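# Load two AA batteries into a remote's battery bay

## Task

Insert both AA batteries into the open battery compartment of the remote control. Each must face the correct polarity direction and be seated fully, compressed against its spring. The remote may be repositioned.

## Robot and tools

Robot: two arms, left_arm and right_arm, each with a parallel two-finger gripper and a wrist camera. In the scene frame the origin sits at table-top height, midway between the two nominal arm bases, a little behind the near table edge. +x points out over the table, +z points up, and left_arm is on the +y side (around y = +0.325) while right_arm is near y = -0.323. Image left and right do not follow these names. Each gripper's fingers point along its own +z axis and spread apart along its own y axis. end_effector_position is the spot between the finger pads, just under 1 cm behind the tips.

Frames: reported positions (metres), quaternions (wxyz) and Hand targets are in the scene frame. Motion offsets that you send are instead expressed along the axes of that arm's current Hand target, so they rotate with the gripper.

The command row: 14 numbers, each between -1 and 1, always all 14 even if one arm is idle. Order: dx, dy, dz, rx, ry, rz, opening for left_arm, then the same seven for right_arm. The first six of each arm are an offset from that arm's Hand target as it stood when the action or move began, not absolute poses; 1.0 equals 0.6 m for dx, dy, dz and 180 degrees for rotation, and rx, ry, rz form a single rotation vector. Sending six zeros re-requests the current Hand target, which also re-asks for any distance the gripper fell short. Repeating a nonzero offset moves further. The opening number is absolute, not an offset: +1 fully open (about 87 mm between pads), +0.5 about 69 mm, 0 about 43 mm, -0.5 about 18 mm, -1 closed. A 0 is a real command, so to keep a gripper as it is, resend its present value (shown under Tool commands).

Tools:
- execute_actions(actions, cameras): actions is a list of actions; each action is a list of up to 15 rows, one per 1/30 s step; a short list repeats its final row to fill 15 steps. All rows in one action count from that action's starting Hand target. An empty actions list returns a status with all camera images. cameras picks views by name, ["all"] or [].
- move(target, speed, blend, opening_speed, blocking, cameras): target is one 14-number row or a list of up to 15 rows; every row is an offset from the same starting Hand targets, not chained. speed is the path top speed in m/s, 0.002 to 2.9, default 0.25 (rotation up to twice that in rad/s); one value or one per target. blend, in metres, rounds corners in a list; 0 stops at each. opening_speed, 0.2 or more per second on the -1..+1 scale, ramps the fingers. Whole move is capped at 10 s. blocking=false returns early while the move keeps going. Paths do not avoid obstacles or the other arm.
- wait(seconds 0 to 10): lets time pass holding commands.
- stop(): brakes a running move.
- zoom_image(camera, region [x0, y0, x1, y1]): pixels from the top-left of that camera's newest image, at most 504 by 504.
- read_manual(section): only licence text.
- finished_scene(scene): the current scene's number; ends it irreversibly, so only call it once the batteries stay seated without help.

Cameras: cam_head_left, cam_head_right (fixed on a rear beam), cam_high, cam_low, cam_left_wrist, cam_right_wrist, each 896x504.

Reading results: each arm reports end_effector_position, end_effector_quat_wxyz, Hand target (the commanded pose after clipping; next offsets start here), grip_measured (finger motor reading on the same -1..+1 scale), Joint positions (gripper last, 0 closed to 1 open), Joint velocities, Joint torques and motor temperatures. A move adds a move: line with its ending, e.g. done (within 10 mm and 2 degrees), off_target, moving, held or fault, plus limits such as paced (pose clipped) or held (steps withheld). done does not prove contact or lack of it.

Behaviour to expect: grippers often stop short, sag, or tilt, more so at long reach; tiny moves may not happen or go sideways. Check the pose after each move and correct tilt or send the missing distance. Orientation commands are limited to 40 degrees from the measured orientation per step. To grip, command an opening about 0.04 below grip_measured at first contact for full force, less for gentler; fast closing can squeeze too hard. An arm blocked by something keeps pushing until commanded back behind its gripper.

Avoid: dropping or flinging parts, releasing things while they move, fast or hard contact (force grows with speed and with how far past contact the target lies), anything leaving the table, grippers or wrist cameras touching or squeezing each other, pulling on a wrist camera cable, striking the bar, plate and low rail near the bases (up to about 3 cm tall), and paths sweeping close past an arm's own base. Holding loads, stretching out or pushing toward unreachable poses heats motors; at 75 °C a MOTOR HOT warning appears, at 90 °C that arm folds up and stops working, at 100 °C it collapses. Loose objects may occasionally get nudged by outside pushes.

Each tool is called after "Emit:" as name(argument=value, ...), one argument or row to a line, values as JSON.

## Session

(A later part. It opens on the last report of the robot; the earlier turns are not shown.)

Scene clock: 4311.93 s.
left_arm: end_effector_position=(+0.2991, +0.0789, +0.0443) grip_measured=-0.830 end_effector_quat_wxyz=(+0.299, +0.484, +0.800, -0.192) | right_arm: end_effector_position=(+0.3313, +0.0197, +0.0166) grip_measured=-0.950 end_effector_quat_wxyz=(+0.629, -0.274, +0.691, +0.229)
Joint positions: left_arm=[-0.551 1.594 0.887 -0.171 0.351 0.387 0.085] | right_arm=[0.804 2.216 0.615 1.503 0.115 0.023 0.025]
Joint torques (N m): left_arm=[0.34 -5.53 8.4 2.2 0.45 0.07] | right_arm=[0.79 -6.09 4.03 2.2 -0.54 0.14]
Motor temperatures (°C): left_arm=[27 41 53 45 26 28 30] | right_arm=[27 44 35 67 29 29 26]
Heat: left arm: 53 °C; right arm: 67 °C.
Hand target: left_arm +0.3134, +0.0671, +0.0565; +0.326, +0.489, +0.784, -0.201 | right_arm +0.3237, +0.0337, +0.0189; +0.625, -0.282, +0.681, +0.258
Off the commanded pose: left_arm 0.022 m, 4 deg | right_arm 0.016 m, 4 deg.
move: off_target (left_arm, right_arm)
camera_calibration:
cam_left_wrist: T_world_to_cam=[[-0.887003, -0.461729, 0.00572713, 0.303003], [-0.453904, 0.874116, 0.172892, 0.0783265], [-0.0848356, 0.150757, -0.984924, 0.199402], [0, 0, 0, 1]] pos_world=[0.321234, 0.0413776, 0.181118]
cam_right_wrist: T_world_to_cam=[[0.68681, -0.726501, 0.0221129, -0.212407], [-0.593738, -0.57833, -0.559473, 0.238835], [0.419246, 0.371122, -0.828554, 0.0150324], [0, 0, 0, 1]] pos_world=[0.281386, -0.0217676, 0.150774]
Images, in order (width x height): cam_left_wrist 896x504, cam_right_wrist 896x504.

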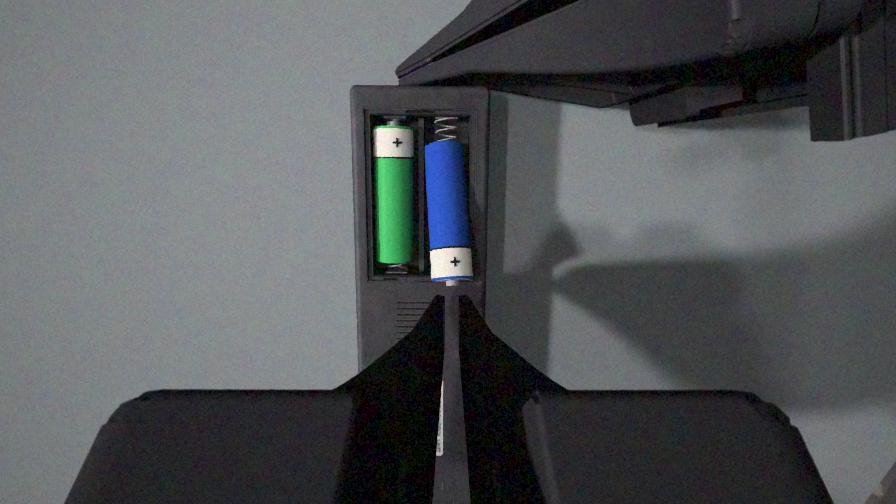

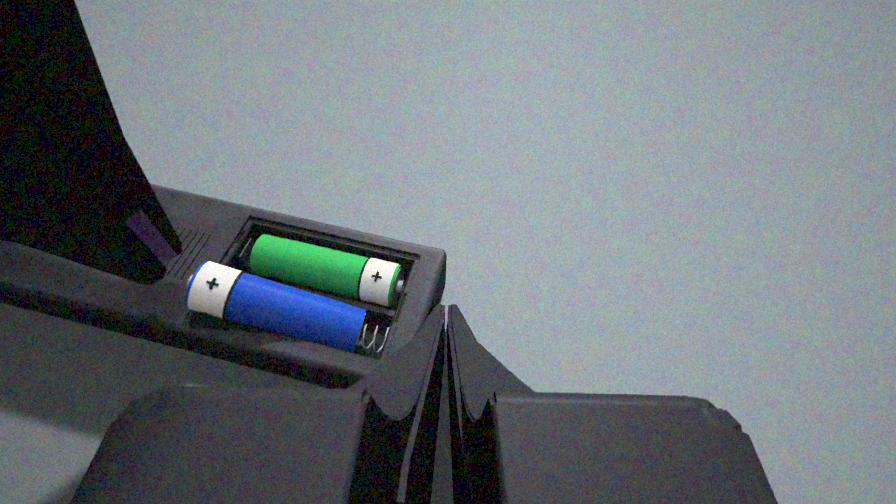

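Emit:
move(
  target=[-0.0142,0,0,0,0,0,-0.83,0,0,0,0,0,0,-0.95],
  speed=0.04,
  cameras=["cam_left_wrist", "cam_right_wrist"],
)

Scene clock: 4316.83 s.
left_arm: end_effector_position=(+0.3080, +0.0730, +0.0525) grip_measured=-0.830 end_effector_quat_wxyz=(+0.311, +0.484, +0.795, -0.192) | right_arm: end_effector_position=(+0.3313, +0.0197, +0.0166) grip_measured=-0.950 end_effector_quat_wxyz=(+0.629, -0.274, +0.691, +0.229)
Joint positions: left_arm=[-0.551 1.604 0.92 -0.171 0.351 0.387 0.085] | right_arm=[0.804 2.216 0.615 1.503 0.115 0.023 0.025]
Joint torques (N m): left_arm=[-0.55 -5.75 8.62 1.95 0.37 -0.01] | right_arm=[0.83 -6.08 4 2.2 -0.53 0.13]
Motor temperatures (°C): left_arm=[27 41 54 44 26 28 30] | right_arm=[27 44 35 67 29 29 26]
Heat: left arm: 54 °C; right arm: 67 °C.
Hand target: left_arm +0.3161, +0.0617, +0.0625; +0.326, +0.489, +0.784, -0.201 | right_arm +0.3237, +0.0337, +0.0189; +0.625, -0.282, +0.681, +0.258
Off the commanded pose: left_arm 0.017 m, 2 deg | right_arm 0.016 m, 4 deg.
move: off_target (left_arm, right_arm)
camera_calibration:
cam_left_wrist: T_world_to_cam=[[-0.887094, -0.461545, -0.00633467, 0.308766], [-0.457064, 0.876398, 0.151719, 0.0879887], [-0.0644736, 0.137484, -0.988403, 0.203981], [0, 0, 0, 1]] pos_world=[0.327272, 0.0373522, 0.190222]
cam_right_wrist: T_world_to_cam=[[0.68681, -0.726501, 0.0221129, -0.212407], [-0.593738, -0.57833, -0.559473, 0.238835], [0.419246, 0.371122, -0.828554, 0.0150324], [0, 0, 0, 1]] pos_world=[0.281386, -0.0217676, 0.150774]
Images, in order (width x height): cam_left_wrist 896x504, cam_right_wrist 896x504.

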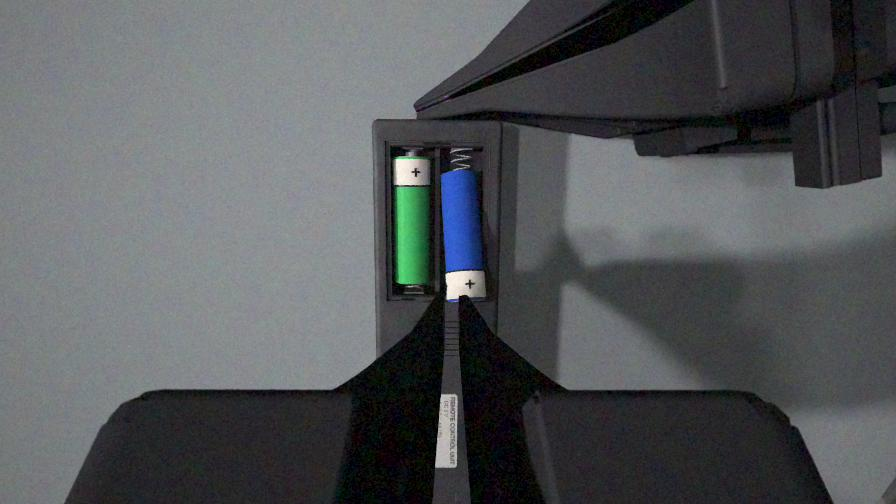

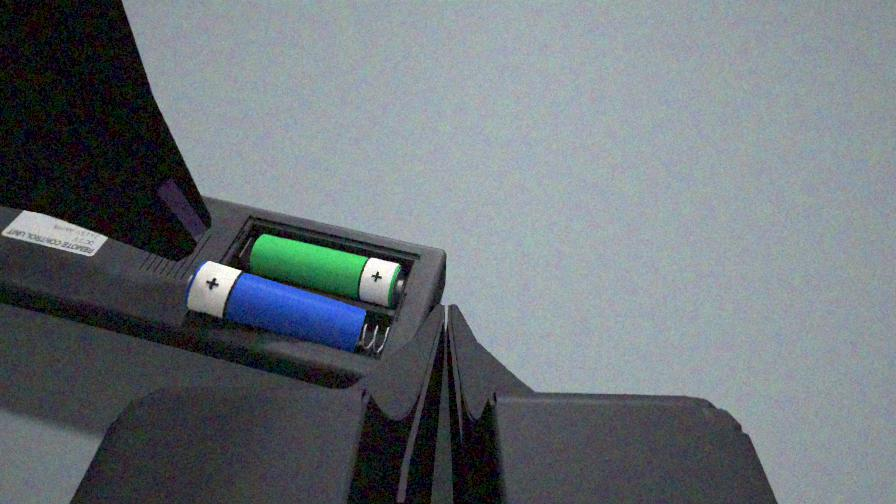

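Emit:
move(
  target=[0.0023,-0.0135,-0.007,0,0,0,-0.83,0,0,0,0,0,0,-0.95],
  speed=0.04,
  cameras=["cam_left_wrist"],
)

Scene clock: 4327.73 s.
left_arm: end_effector_position=(+0.3029, +0.0671, +0.0525) grip_measured=-0.830 end_effector_quat_wxyz=(+0.309, +0.492, +0.790, -0.196) | right_arm: end_effector_position=(+0.3313, +0.0197, +0.0166) grip_measured=-0.950 end_effector_quat_wxyz=(+0.629, -0.274, +0.691, +0.229)
Joint positions: left_arm=[-0.571 1.604 0.92 -0.171 0.351 0.387 0.085] | right_arm=[0.804 2.216 0.615 1.503 0.115 0.023 0.025]
Joint torques (N m): left_arm=[-0.2 -8.08 6.54 1.92 0.26 -0.13] | right_arm=[0.85 -6.06 4.04 2.2 -0.53 0.13]
Motor temperatures (°C): left_arm=[27 40 55 44 26 28 30] | right_arm=[27 44 35 68 29 29 26]
Heat: left arm: 55 °C; right arm: 68 °C.
Hand target: left_arm +0.3070, +0.0617, +0.0645; +0.326, +0.489, +0.784, -0.201 | right_arm +0.3237, +0.0337, +0.0189; +0.625, -0.282, +0.681, +0.258
Off the commanded pose: left_arm 0.014 m, 2 deg | right_arm 0.016 m, 4 deg.
move: off_target (left_arm, right_arm)
camera_calibration:
cam_left_wrist: T_world_to_cam=[[-0.896088, -0.44384, -0.00561327, 0.303055], [-0.439486, 0.885382, 0.151498, 0.0849422], [-0.062271, 0.138223, -0.988442, 0.203744], [0, 0, 0, 1]] pos_world=[0.321582, 0.0311397, 0.190222]
Images, in order (width x height): cam_left_wrist 896x504.

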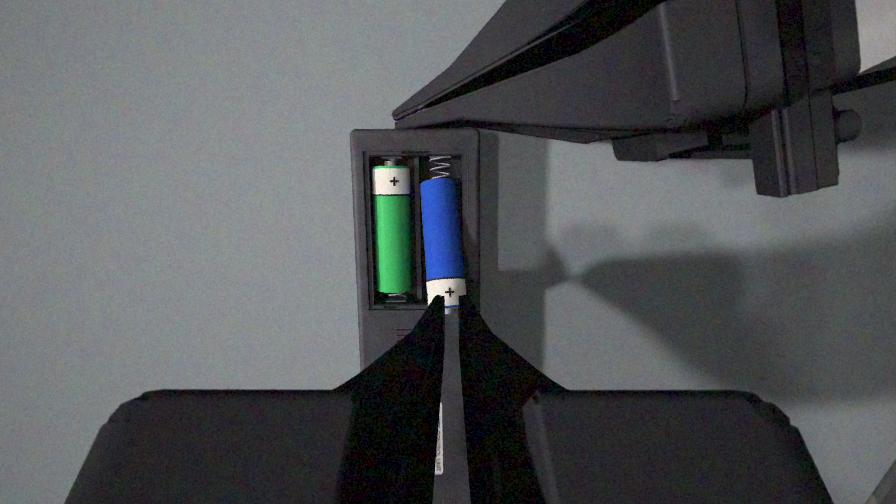

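Emit:
move(
  target=[0.026,0.0067,0.0258,0,0,0,-0.74,0,0,0,0,0,0,-0.95],
  speed=0.04,
  cameras=["cam_left_wrist", "cam_right_wrist"],
)

Scene clock: 4340.33 s.
left_arm: end_effector_position=(+0.3067, +0.0644, +0.0454) grip_measured=-0.740 end_effector_quat_wxyz=(+0.320, +0.492, +0.786, -0.196) | right_arm: end_effector_position=(+0.3312, +0.0197, +0.0166) grip_measured=-0.950 end_effector_quat_wxyz=(+0.629, -0.274, +0.691, +0.229)
Joint positions: left_arm=[-0.571 1.622 0.894 -0.102 0.351 0.387 0.13] | right_arm=[0.804 2.216 0.615 1.503 0.115 0.023 0.025]
Joint torques (N m): left_arm=[0.8 -5.45 5.12 2.22 0.34 -0.03] | right_arm=[0.83 -6.08 3.99 2.2 -0.53 0.14]
Motor temperatures (°C): left_arm=[27 40 55 43 26 28 30] | right_arm=[27 44 35 68 29 29 26]
Heat: left arm: 55 °C; right arm: 68 °C.
Hand target: left_arm +0.3106, +0.0636, +0.0425; +0.326, +0.489, +0.784, -0.201 | right_arm +0.3237, +0.0337, +0.0189; +0.625, -0.282, +0.681, +0.259
Off the commanded pose: left_arm 0.005 m, 1 deg | right_arm 0.016 m, 4 deg.
move: off_target (right_arm)
camera_calibration:
cam_left_wrist: T_world_to_cam=[[-0.89605, -0.443614, -0.017367, 0.305771], [-0.441934, 0.887563, 0.130101, 0.0916416], [-0.0423002, 0.124252, -0.991349, 0.192302], [0, 0, 0, 1]] pos_world=[0.32262, 0.0304129, 0.184026]
cam_right_wrist: T_world_to_cam=[[0.68711, -0.726216, 0.022142, -0.212418], [-0.593518, -0.578615, -0.559411, 0.238815], [0.419065, 0.371235, -0.828594, 0.0150549], [0, 0, 0, 1]] pos_world=[0.281387, -0.0216682, 0.150774]
Images, in order (width x height): cam_left_wrist 896x504, cam_right_wrist 896x504.

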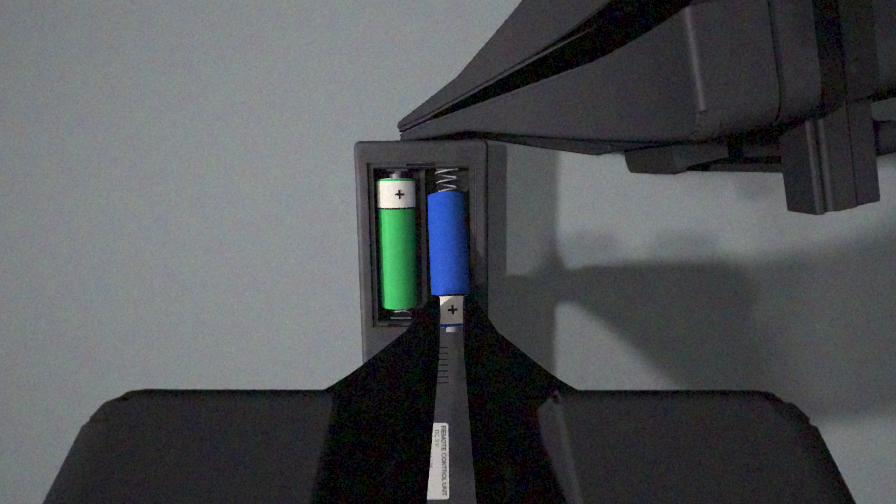

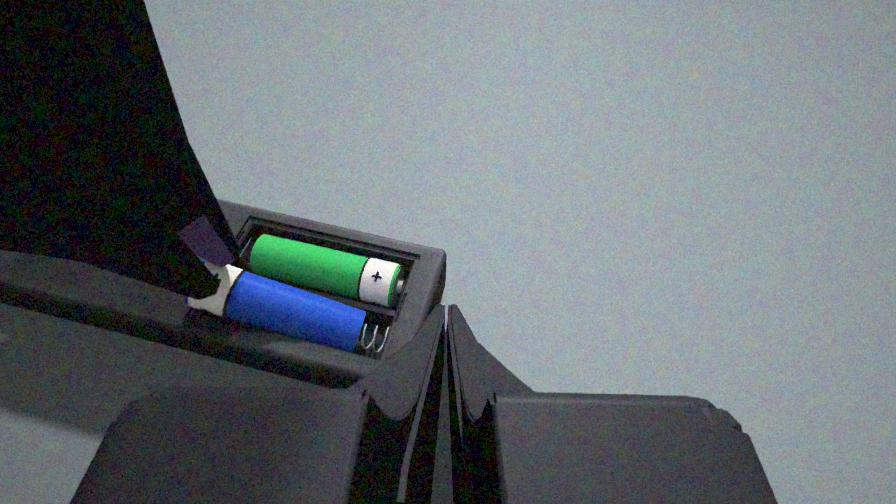

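Emit:
move(
  target=[0.0178,0,0.0528,0,0,0,-0.74,0,0,0,0,0,0,-0.95],
  speed=0.04,
  cameras=["cam_left_wrist", "cam_right_wrist"],
)

Scene clock: 4347.33 s.
left_arm: end_effector_position=(+0.3226, +0.0397, +0.0341) grip_measured=-0.740 end_effector_quat_wxyz=(+0.353, +0.495, +0.765, -0.211) | right_arm: end_effector_position=(+0.3312, +0.0197, +0.0166) grip_measured=-0.950 end_effector_quat_wxyz=(+0.629, -0.274, +0.691, +0.229)
Joint positions: left_arm=[-0.591 1.715 0.894 0.075 0.367 0.374 0.13] | right_arm=[0.804 2.216 0.615 1.503 0.115 0.023 0.025]
Joint torques (N m): left_arm=[0.46 -4.71 4.19 1.71 -0.01 -0.09] | right_arm=[0.83 -6.02 4.05 2.19 -0.53 0.14]
Motor temperatures (°C): left_arm=[27 40 54 43 26 28 30] | right_arm=[27 44 35 68 29 29 26]
Heat: left arm: 54 °C; right arm: 68 °C.
Hand target: left_arm +0.3173, +0.0503, +0.0126; +0.326, +0.489, +0.784, -0.201 | right_arm +0.3237, +0.0337, +0.0189; +0.625, -0.282, +0.681, +0.258
Off the commanded pose: left_arm 0.025 m, 4 deg | right_arm 0.016 m, 4 deg.
move: off_target (left_arm, right_arm)
camera_calibration:
cam_left_wrist: T_world_to_cam=[[-0.904141, -0.425543, -0.0379699, 0.311443], [-0.427057, 0.902746, 0.051694, 0.119251], [0.0122792, 0.062954, -0.997941, 0.169923], [0, 0, 0, 1]] pos_world=[0.330429, 0.0141822, 0.175234]
cam_right_wrist: T_world_to_cam=[[0.68711, -0.726216, 0.022142, -0.212418], [-0.593518, -0.578615, -0.559411, 0.238815], [0.419065, 0.371235, -0.828594, 0.0150549], [0, 0, 0, 1]] pos_world=[0.281387, -0.0216682, 0.150774]
Images, in order (width x height): cam_left_wrist 896x504, cam_right_wrist 896x504.

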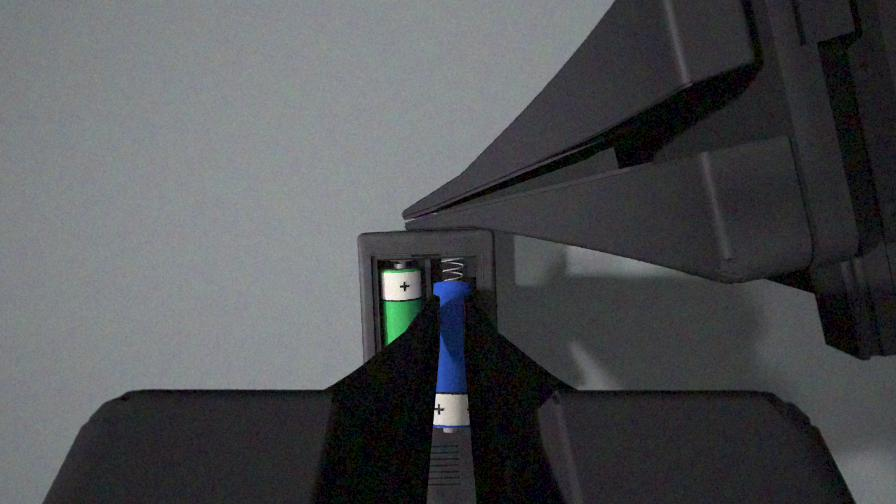

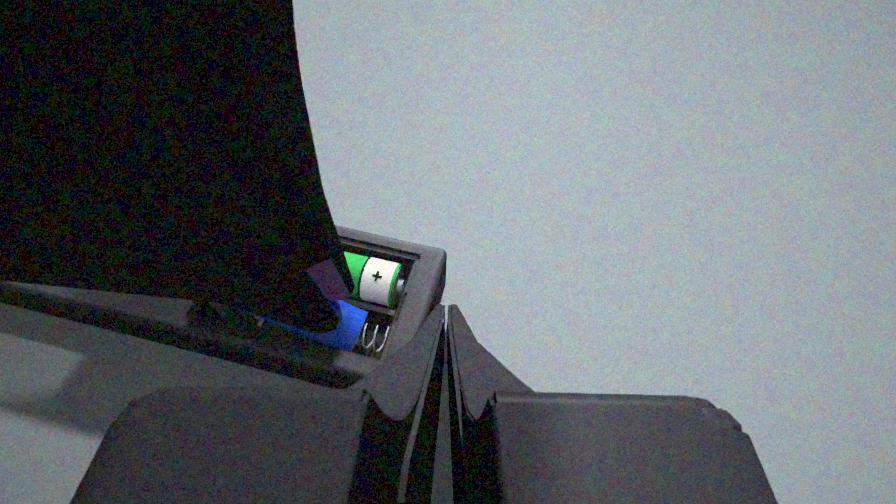

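Emit:
move(
  target=[
    [-0.0777,-0.0014,-0.0695,0,0,0,-0.74,0,0,0,0,0,0,-0.95],
    [-0.0335,-0.0041,-0.1138,0,0,0,-0.83,0,0,0,0,0,0,-0.95],
  ],
  speed=0.1,
  blend=0.01,
  cameras=["cam_left_wrist", "cam_right_wrist"],
)

Scene clock: 4362.27 s.
left_arm: end_effector_position=(+0.3013, +0.0766, +0.0615) grip_measured=-0.830 end_effector_quat_wxyz=(+0.314, +0.485, +0.792, -0.198) | right_arm: end_effector_position=(+0.3306, +0.0204, +0.0165) grip_measured=-0.950 end_effector_quat_wxyz=(+0.628, -0.276, +0.690, +0.231)
Joint positions: left_arm=[-0.546 1.556 0.903 -0.194 0.365 0.389 0.085] | right_arm=[0.804 2.216 0.615 1.503 0.109 0.024 0.025]
Joint torques (N m): left_arm=[0.87 -9.84 5.53 1.54 0.36 0.12] | right_arm=[0.81 -6.05 4.05 2.2 -0.48 0.14]
Motor temperatures (°C): left_arm=[27 39 52 42 26 28 30] | right_arm=[26 44 35 68 29 29 26]
Heat: left arm: 52 °C; right arm: 68 °C.
Hand target: left_arm +0.2998, +0.0797, +0.0751; +0.326, +0.489, +0.784, -0.201 | right_arm +0.3237, +0.0337, +0.0189; +0.625, -0.282, +0.681, +0.258
Off the commanded pose: left_arm 0.014 m, 2 deg | right_arm 0.015 m, 3 deg.
move: off_target (left_arm, right_arm); target 2's new opening was sent with left_arm's hand 0.014 m and 2 deg from that target
camera_calibration:
cam_left_wrist: T_world_to_cam=[[-0.889577, -0.456781, -0.00187693, 0.304668], [-0.452527, 0.880718, 0.139838, 0.0794207], [-0.0622225, 0.125246, -0.990173, 0.212337], [0, 0, 0, 1]] pos_world=[0.320178, 0.0426251, 0.199716]
cam_right_wrist: T_world_to_cam=[[0.690896, -0.722654, 0.0208077, -0.21279], [-0.591118, -0.581243, -0.559228, 0.237996], [0.416223, 0.374069, -0.828753, 0.0158709], [0, 0, 0, 1]] pos_world=[0.281093, -0.021377, 0.150675]
Images, in order (width x height): cam_left_wrist 896x504, cam_right_wrist 896x504.

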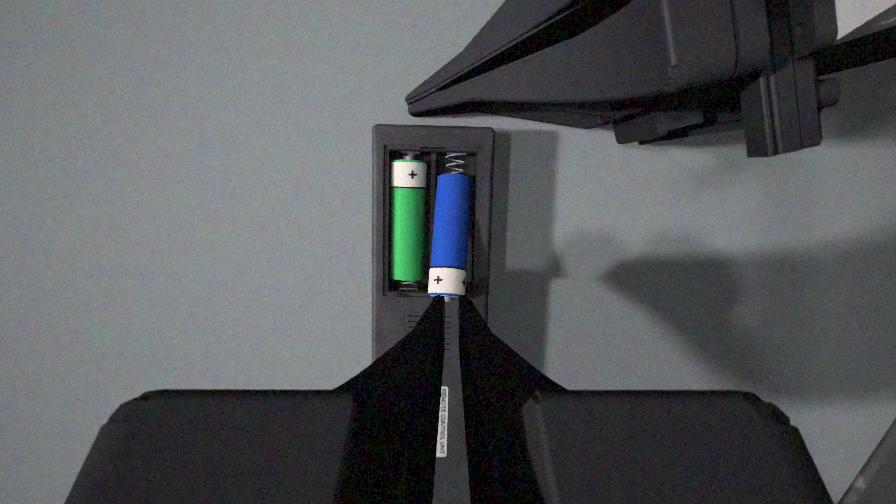

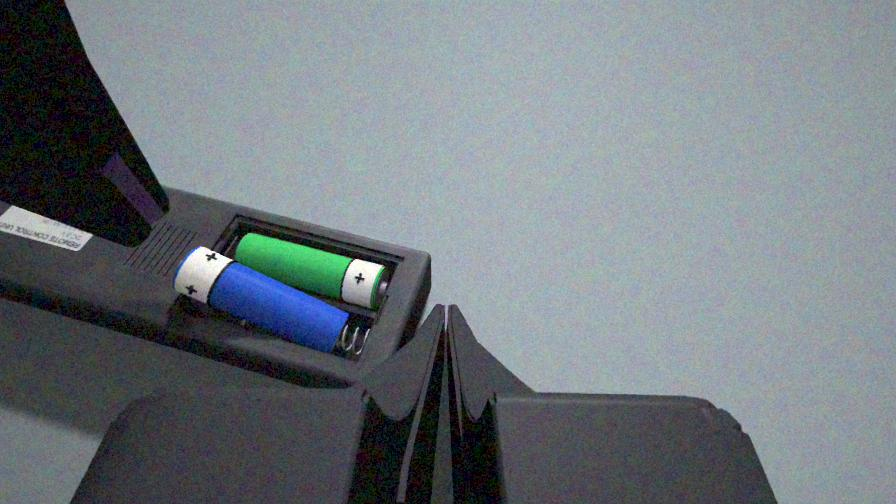

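Emit:
move(
  target=[
    [0,0,0,0,0,0,-0.4,0,0,0,0,0,0,-0.95],
    [0.0278,0.0057,0.0527,0,0,0,-0.4,0,0,0,0,0,0,-0.95],
  ],
  speed=0.05,
  cameras=["cam_left_wrist", "cam_right_wrist"],
)

Scene clock: 4399.70 s.
left_arm: end_effector_position=(+0.3024, +0.0760, +0.0396) grip_measured=-0.400 end_effector_quat_wxyz=(+0.312, +0.485, +0.793, -0.198) | right_arm: end_effector_position=(+0.3306, +0.0204, +0.0165) grip_measured=-0.950 end_effector_quat_wxyz=(+0.628, -0.276, +0.690, +0.231)
Joint positions: left_arm=[-0.546 1.607 0.861 -0.104 0.365 0.389 0.3] | right_arm=[0.804 2.216 0.615 1.503 0.109 0.024 0.025]
Joint torques (N m): left_arm=[0.06 -5.71 5.29 2.27 0.32 0.08] | right_arm=[0.84 -6.05 4.03 2.19 -0.46 0.13]
Motor temperatures (°C): left_arm=[27 47 51 41 26 28 29] | right_arm=[26 43 35 68 29 29 26]
Heat: left arm: 51 °C; right arm: 68 °C.
Hand target: left_arm +0.3077, +0.0718, +0.0409; +0.326, +0.489, +0.784, -0.201 | right_arm +0.3237, +0.0337, +0.0189; +0.625, -0.282, +0.681, +0.258
Off the commanded pose: left_arm 0.007 m, 2 deg | right_arm 0.015 m, 3 deg.
move: off_target (right_arm)
camera_calibration:
cam_left_wrist: T_world_to_cam=[[-0.889562, -0.456814, 0.000111181, 0.305325], [-0.452091, 0.880401, 0.143204, 0.0831944], [-0.0655153, 0.127338, -0.989693, 0.191638], [0, 0, 0, 1]] pos_world=[0.321772, 0.0418291, 0.177715]
cam_right_wrist: T_world_to_cam=[[0.690896, -0.722654, 0.0208077, -0.21279], [-0.591118, -0.581243, -0.559228, 0.237996], [0.416223, 0.374069, -0.828753, 0.0158709], [0, 0, 0, 1]] pos_world=[0.281093, -0.021377, 0.150675]
Images, in order (width x height): cam_left_wrist 896x504, cam_right_wrist 896x504.

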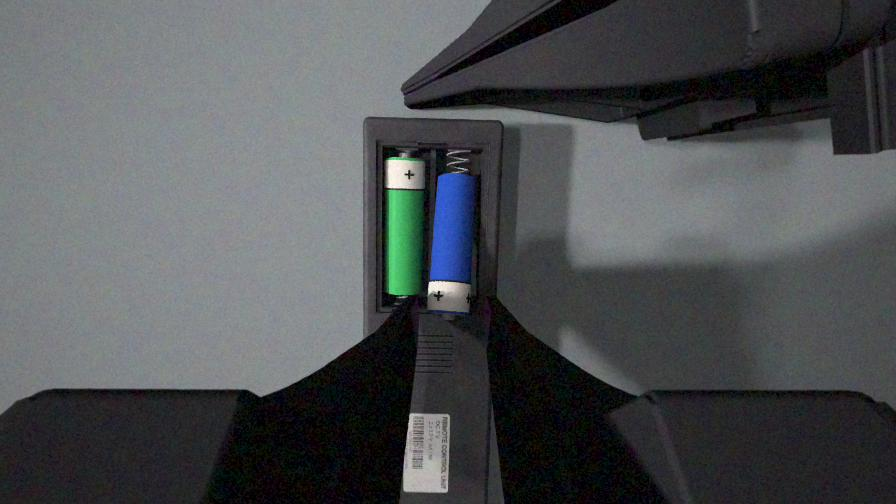

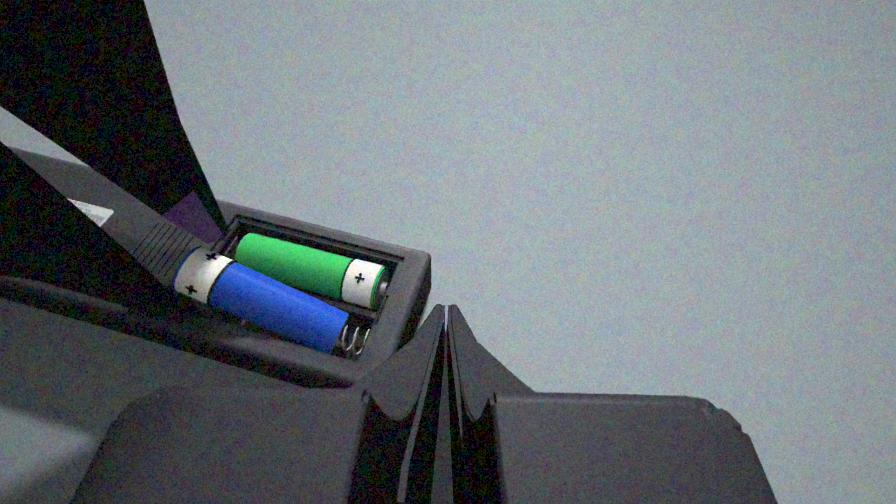

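Emit:
move(
  target=[-0.0047,0,0.0093,0,0,0,-0.4,0,0.012,0.0026,0,0,0,-0.95],
  speed=0.04,
  cameras=["cam_left_wrist", "cam_right_wrist"],
)

Scene clock: 4407.03 s.
left_arm: end_effector_position=(+0.3017, +0.0738, +0.0349) grip_measured=-0.400 end_effector_quat_wxyz=(+0.308, +0.487, +0.793, -0.199) | right_arm: end_effector_position=(+0.3244, +0.0302, +0.0172) grip_measured=-0.950 end_effector_quat_wxyz=(+0.626, -0.282, +0.686, +0.240)
Joint positions: left_arm=[-0.553 1.623 0.861 -0.094 0.365 0.389 0.3] | right_arm=[0.827 2.22 0.626 1.503 0.109 0.026 0.025]
Joint torques (N m): left_arm=[-0.29 -5.41 6.52 2.25 0.25 0] | right_arm=[0.7 -6.26 4.11 2.13 -0.21 0.14]
Motor temperatures (°C): left_arm=[27 45 51 42 26 28 29] | right_arm=[26 43 35 68 29 29 26]
Heat: left arm: 51 °C; right arm: 68 °C.
Hand target: left_arm +0.3104, +0.0664, +0.0390; +0.326, +0.489, +0.784, -0.201 | right_arm +0.3197, +0.0399, +0.0188; +0.625, -0.282, +0.681, +0.258
Off the commanded pose: left_arm 0.012 m, 2 deg | right_arm 0.011 m, 2 deg.
move: off_target (left_arm, right_arm)
camera_calibration:
cam_left_wrist: T_world_to_cam=[[-0.892317, -0.451397, 0.00346344, 0.303913], [-0.445943, 0.882674, 0.148398, 0.0834054], [-0.0700433, 0.130873, -0.988922, 0.188229], [0, 0, 0, 1]] pos_world=[0.321565, 0.0389316, 0.172714]
cam_right_wrist: T_world_to_cam=[[0.707393, -0.706577, 0.0185376, -0.20725], [-0.576318, -0.59177, -0.563618, 0.235992], [0.40921, 0.388016, -0.825827, 0.01709], [0, 0, 0, 1]] pos_world=[0.27562, -0.0134163, 0.150965]
Images, in order (width x height): cam_left_wrist 896x504, cam_right_wrist 896x504.

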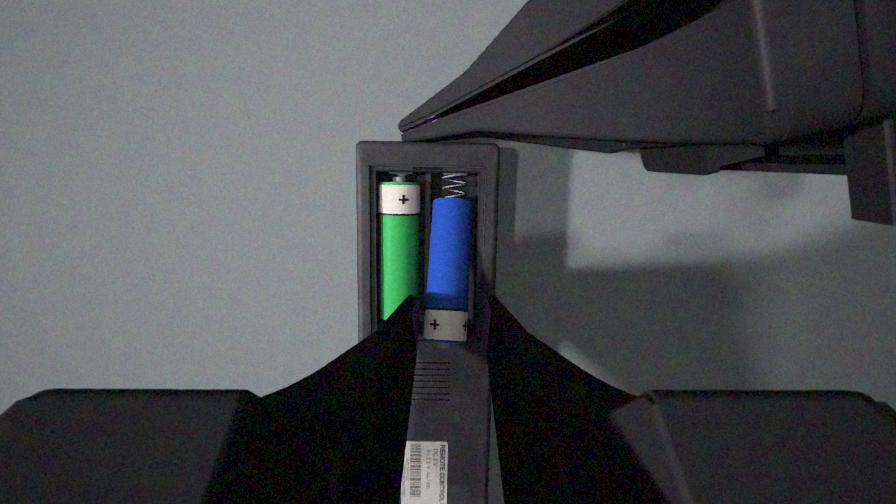

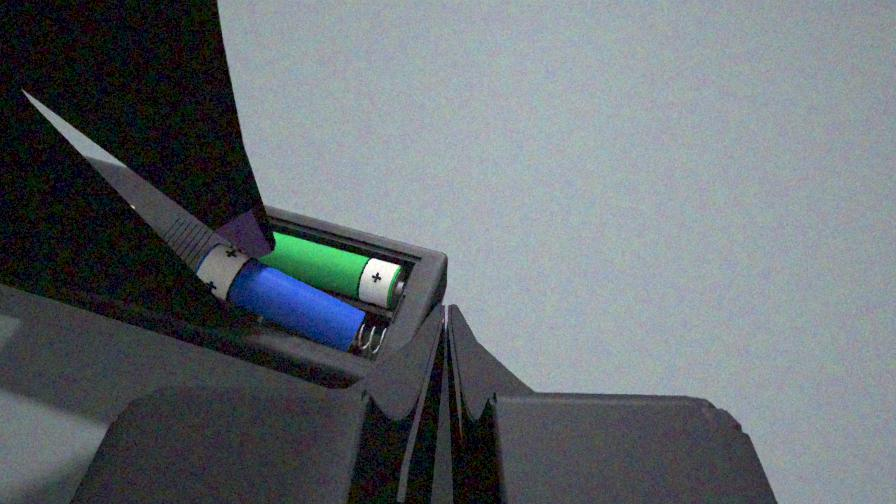

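Emit:
move(
  target=[0,0,0,0,0,0,-0.68,0,0,0,0,0,0,-0.95],
  speed=0.04,
  opening_speed=0.3,
  cameras=["cam_left_wrist", "cam_right_wrist"],
)

Scene clock: 4414.73 s.
left_arm: end_effector_position=(+0.3033, +0.0748, +0.0352) grip_measured=-0.610 end_effector_quat_wxyz=(+0.310, +0.485, +0.793, -0.198) | right_arm: end_effector_position=(+0.3238, +0.0307, +0.0171) grip_measured=-0.950 end_effector_quat_wxyz=(+0.626, -0.283, +0.686, +0.240)
Joint positions: left_arm=[-0.548 1.623 0.861 -0.091 0.365 0.389 0.195] | right_arm=[0.829 2.22 0.626 1.503 0.109 0.026 0.025]
Joint torques (N m): left_arm=[-0.29 -5.39 6.54 2.22 0.25 0] | right_arm=[0.72 -6.28 4.1 2.13 -0.2 0.12]
Motor temperatures (°C): left_arm=[27 43 51 43 26 28 29] | right_arm=[26 43 35 68 29 29 26]
Heat: left arm: 51 °C; right arm: 68 °C.
Hand target: left_arm +0.3103, +0.0664, +0.0390; +0.326, +0.489, +0.784, -0.201 | right_arm +0.3197, +0.0399, +0.0188; +0.625, -0.282, +0.681, +0.258
Off the commanded pose: left_arm 0.012 m, 2 deg | right_arm 0.010 m, 2 deg.
move: off_target (left_arm)
camera_calibration:
cam_left_wrist: T_world_to_cam=[[-0.890248, -0.455472, 0.00195249, 0.305553], [-0.450327, 0.880818, 0.146167, 0.0846122], [-0.0682949, 0.129246, -0.989258, 0.188099], [0, 0, 0, 1]] pos_world=[0.322967, 0.0403317, 0.173115]
cam_right_wrist: T_world_to_cam=[[0.708381, -0.705606, 0.0177767, -0.206832], [-0.575808, -0.592272, -0.563612, 0.235733], [0.408217, 0.389016, -0.825848, 0.017468], [0, 0, 0, 1]] pos_world=[0.275122, -0.0131188, 0.150965]
Images, in order (width x height): cam_left_wrist 896x504, cam_right_wrist 896x504.

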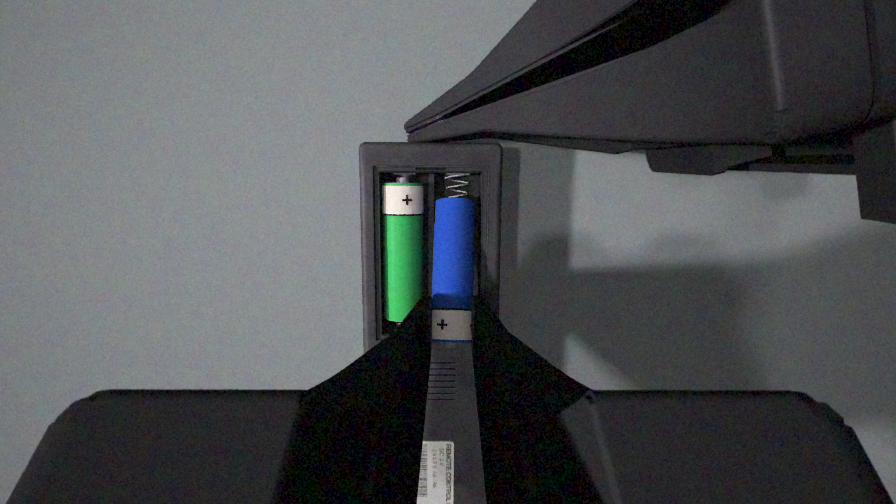

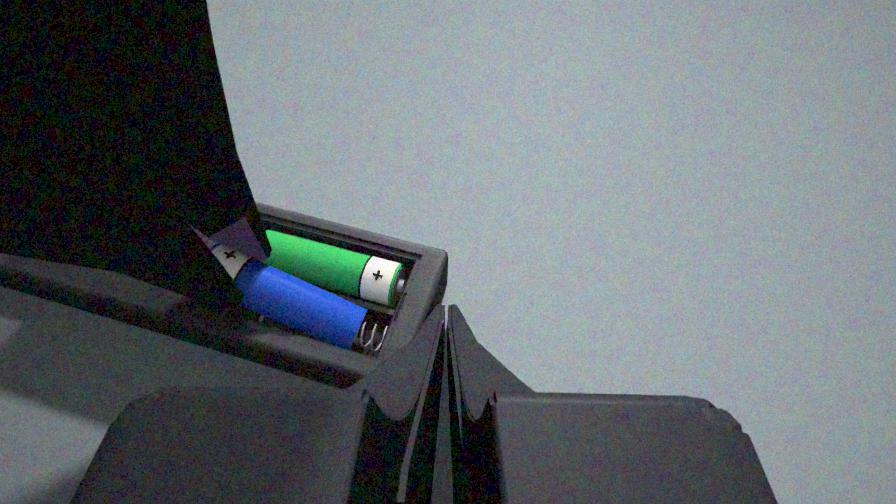

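Emit:
move(
  target=[-0.0072,0,0.0165,0,0,0,-0.68,0,0.01,0.0022,0,0,0,-0.95],
  speed=0.04,
  cameras=["cam_left_wrist", "cam_right_wrist"],
)

Scene clock: 4421.63 s.
left_arm: end_effector_position=(+0.3048, +0.0718, +0.0303) grip_measured=-0.612 end_effector_quat_wxyz=(+0.306, +0.487, +0.794, -0.198) | right_arm: end_effector_position=(+0.3242, +0.0309, +0.0167) grip_measured=-0.950 end_effector_quat_wxyz=(+0.628, -0.278, +0.687, +0.235)
Joint positions: left_arm=[-0.553 1.65 0.871 -0.083 0.365 0.389 0.194] | right_arm=[0.837 2.223 0.629 1.503 0.131 0.026 0.025]
Joint torques (N m): left_arm=[-0.95 -4.72 7.64 2.33 0.15 -0.12] | right_arm=[1.66 -6.35 4.51 2.07 -0.26 0.13]
Motor temperatures (°C): left_arm=[27 42 51 43 26 28 30] | right_arm=[26 43 35 68 29 29 26]
Heat: left arm: 51 °C; right arm: 68 °C.
Hand target: left_arm +0.3148, +0.0574, +0.0350; +0.326, +0.489, +0.784, -0.201 | right_arm +0.3164, +0.0451, +0.0187; +0.625, -0.282, +0.681, +0.258
Off the commanded pose: left_arm 0.018 m, 3 deg | right_arm 0.016 m, 3 deg.
move: off_target (left_arm, right_arm)
camera_calibration:
cam_left_wrist: T_world_to_cam=[[-0.8923, -0.451403, 0.00597236, 0.305762], [-0.445297, 0.882252, 0.152779, 0.0868594], [-0.0742341, 0.133665, -0.988242, 0.185187], [0, 0, 0, 1]] pos_world=[0.325257, 0.0366369, 0.167913]
cam_right_wrist: T_world_to_cam=[[0.698464, -0.71537, 0.0198542, -0.203442], [-0.582882, -0.584765, -0.56418, 0.237877], [0.415208, 0.382487, -0.825413, 0.0148029], [0, 0, 0, 1]] pos_world=[0.274604, -0.0120963, 0.150463]
Images, in order (width x height): cam_left_wrist 896x504, cam_right_wrist 896x504.

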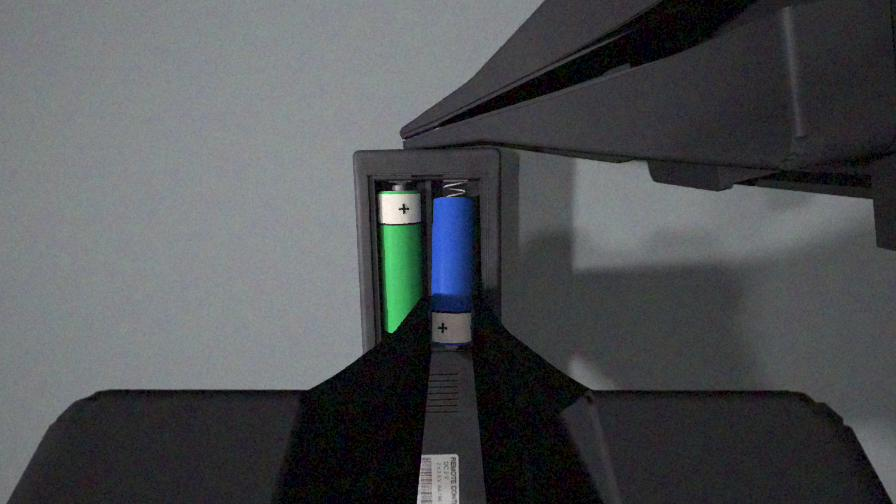

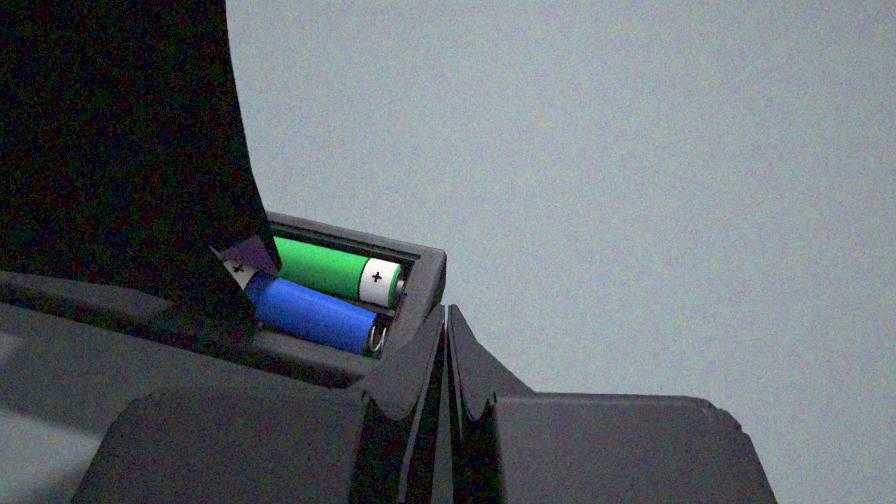

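Emit:
execute_actions(
  actions=[],
  cameras=["cam_left_wrist","cam_right_wrist"],
)

Emit:
zoom_image(
  camera="cam_right_wrist",
  region=[150, 200, 480, 390],
)

Scene clock: 4453.63 s.
left_arm: end_effector_position=(+0.3048, +0.0718, +0.0303) grip_measured=-0.612 end_effector_quat_wxyz=(+0.306, +0.487, +0.794, -0.198) | right_arm: end_effector_position=(+0.3242, +0.0309, +0.0167) grip_measured=-0.950 end_effector_quat_wxyz=(+0.628, -0.278, +0.687, +0.235)
Joint positions: left_arm=[-0.553 1.65 0.871 -0.083 0.365 0.389 0.194] | right_arm=[0.837 2.223 0.629 1.503 0.131 0.026 0.025]
Joint velocities: within noise
Joint torques (N m): left_arm=[-0.95 -4.7 7.65 2.31 0.13 -0.11] | right_arm=[1.68 -6.39 4.48 2.07 -0.25 0.14]
Motor temperatures (°C): left_arm=[27 38 52 44 26 28 30] | right_arm=[26 44 35 68 29 29 26]
Heat: left arm: 52 °C; right arm: 68 °C.
Hand target: left_arm +0.3148, +0.0574, +0.0350; +0.326, +0.489, +0.784, -0.201 | right_arm +0.3164, +0.0451, +0.0187; +0.625, -0.282, +0.681, +0.258
Tool commands: left_gripper/opening=-0.68 right_gripper/opening=-0.95
Off the commanded pose: left_arm 0.018 m, 3 deg | right_arm 0.016 m, 3 deg.
camera_calibration:
cam_left_wrist: T_world_to_cam=[[-0.8923, -0.451403, 0.00597236, 0.305762], [-0.445297, 0.882252, 0.152779, 0.0868594], [-0.0742341, 0.133665, -0.988242, 0.185187], [0, 0, 0, 1]] pos_world=[0.325257, 0.0366369, 0.167913]
cam_right_wrist: T_world_to_cam=[[0.698464, -0.71537, 0.0198542, -0.203442], [-0.582882, -0.584765, -0.56418, 0.237877], [0.415208, 0.382487, -0.825413, 0.0148029], [0, 0, 0, 1]] pos_world=[0.274604, -0.0120963, 0.150463]
Images, in order (width x height): cam_left_wrist 896x504, cam_right_wrist 896x504.

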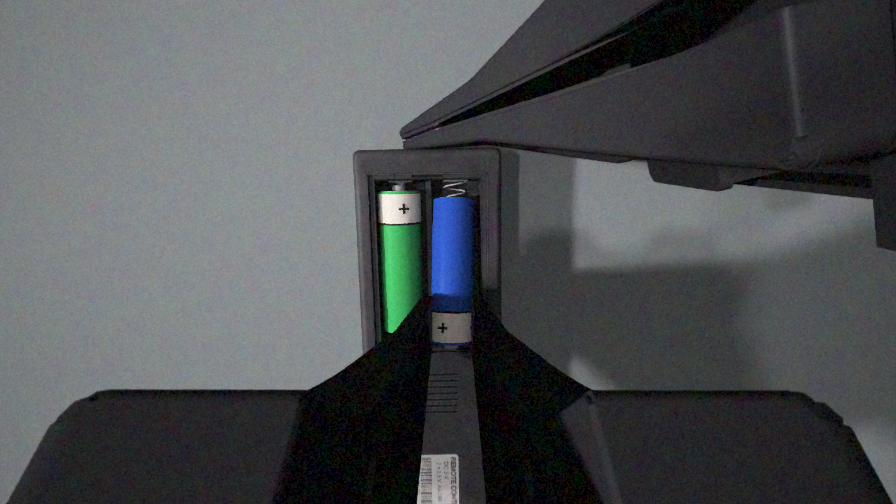

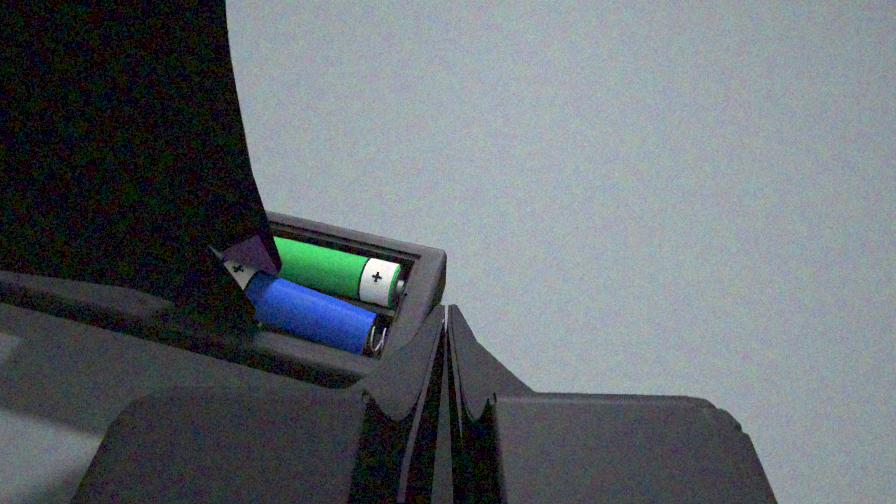

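Scaled by 1.527 from the camera's 896x504 image, which has a finer 1280x720 frame.

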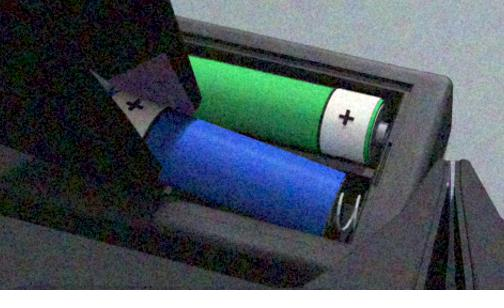

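Emit:
move(
  target=[0,0,0,0,0,0,-0.52,0,0,0,0,0,0,-0.95],
  opening_speed=0.2,
  cameras=["cam_left_wrist","cam_right_wrist"],
)

Emit:
zoom_image(
  camera="cam_right_wrist",
  region=[150, 200, 480, 390],
)

Scene clock: 4466.27 s.
left_arm: end_effector_position=(+0.3055, +0.0713, +0.0310) grip_measured=-0.524 end_effector_quat_wxyz=(+0.307, +0.487, +0.793, -0.199) | right_arm: end_effector_position=(+0.3244, +0.0306, +0.0167) grip_measured=-0.950 end_effector_quat_wxyz=(+0.629, -0.278, +0.688, +0.235)
Joint positions: left_arm=[-0.553 1.65 0.873 -0.082 0.365 0.389 0.238] | right_arm=[0.837 2.223 0.629 1.503 0.133 0.026 0.025]
Joint torques (N m): left_arm=[-0.95 -4.67 7.5 2.32 0.11 -0.11] | right_arm=[1.68 -6.37 4.49 2.06 -0.26 0.14]
Motor temperatures (°C): left_arm=[27 37 52 44 26 28 30] | right_arm=[27 44 35 67 29 29 26]
Heat: left arm: 52 °C; right arm: 67 °C.
Hand target: left_arm +0.3147, +0.0574, +0.0350; +0.326, +0.489, +0.784, -0.201 | right_arm +0.3164, +0.0451, +0.0187; +0.625, -0.282, +0.681, +0.258
Off the commanded pose: left_arm 0.017 m, 2 deg | right_arm 0.017 m, 3 deg.
move: off_target (left_arm, right_arm)
camera_calibration:
cam_left_wrist: T_world_to_cam=[[-0.892312, -0.451398, 0.00440419, 0.306161], [-0.445698, 0.882509, 0.150106, 0.0877125], [-0.0716444, 0.131979, -0.98866, 0.18533], [0, 0, 0, 1]] pos_world=[0.325562, 0.0363337, 0.168714]
cam_right_wrist: T_world_to_cam=[[0.696783, -0.717, 0.0201246, -0.203319], [-0.584116, -0.583483, -0.564231, 0.238239], [0.416296, 0.381392, -0.825371, 0.0144771], [0, 0, 0, 1]] pos_world=[0.274801, -0.0122925, 0.150463]
Images, in order (width x height): cam_left_wrist 896x504, cam_right_wrist 896x504.

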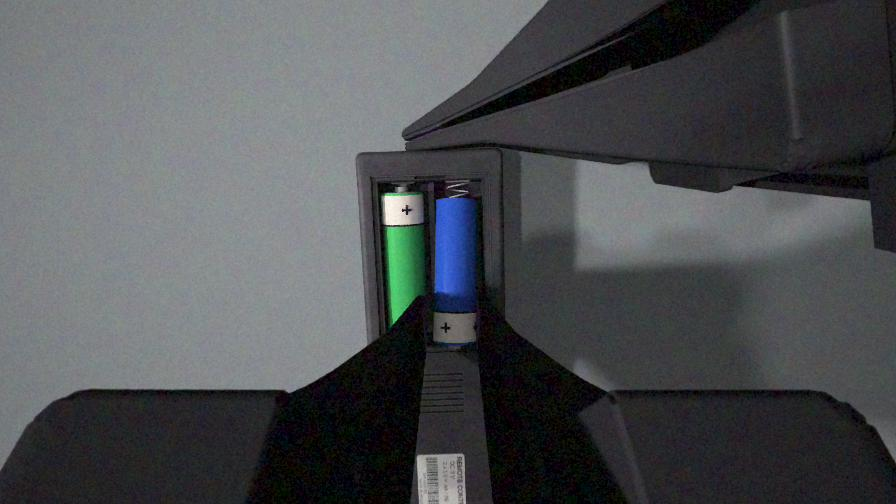

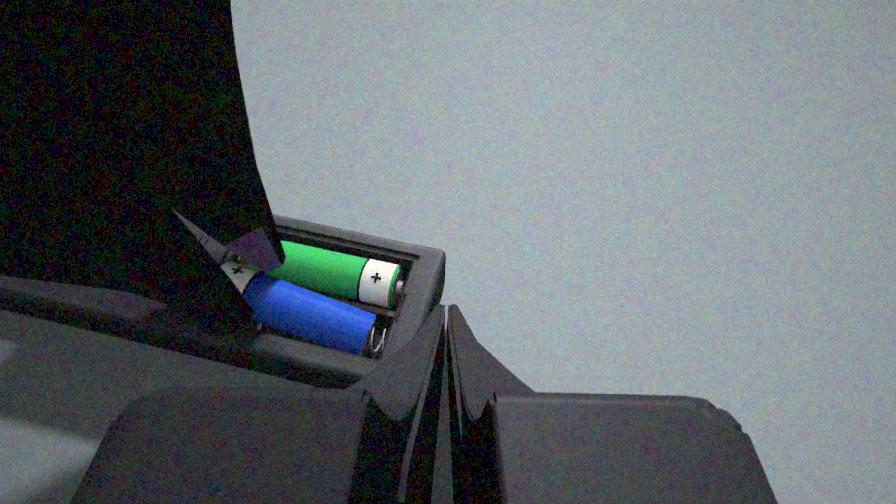

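Scaled by 1.527 from the camera's 896x504 image, which has a finer 1280x720 frame.

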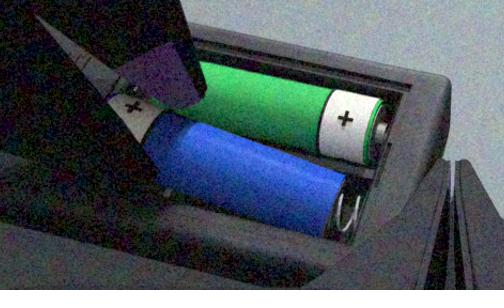

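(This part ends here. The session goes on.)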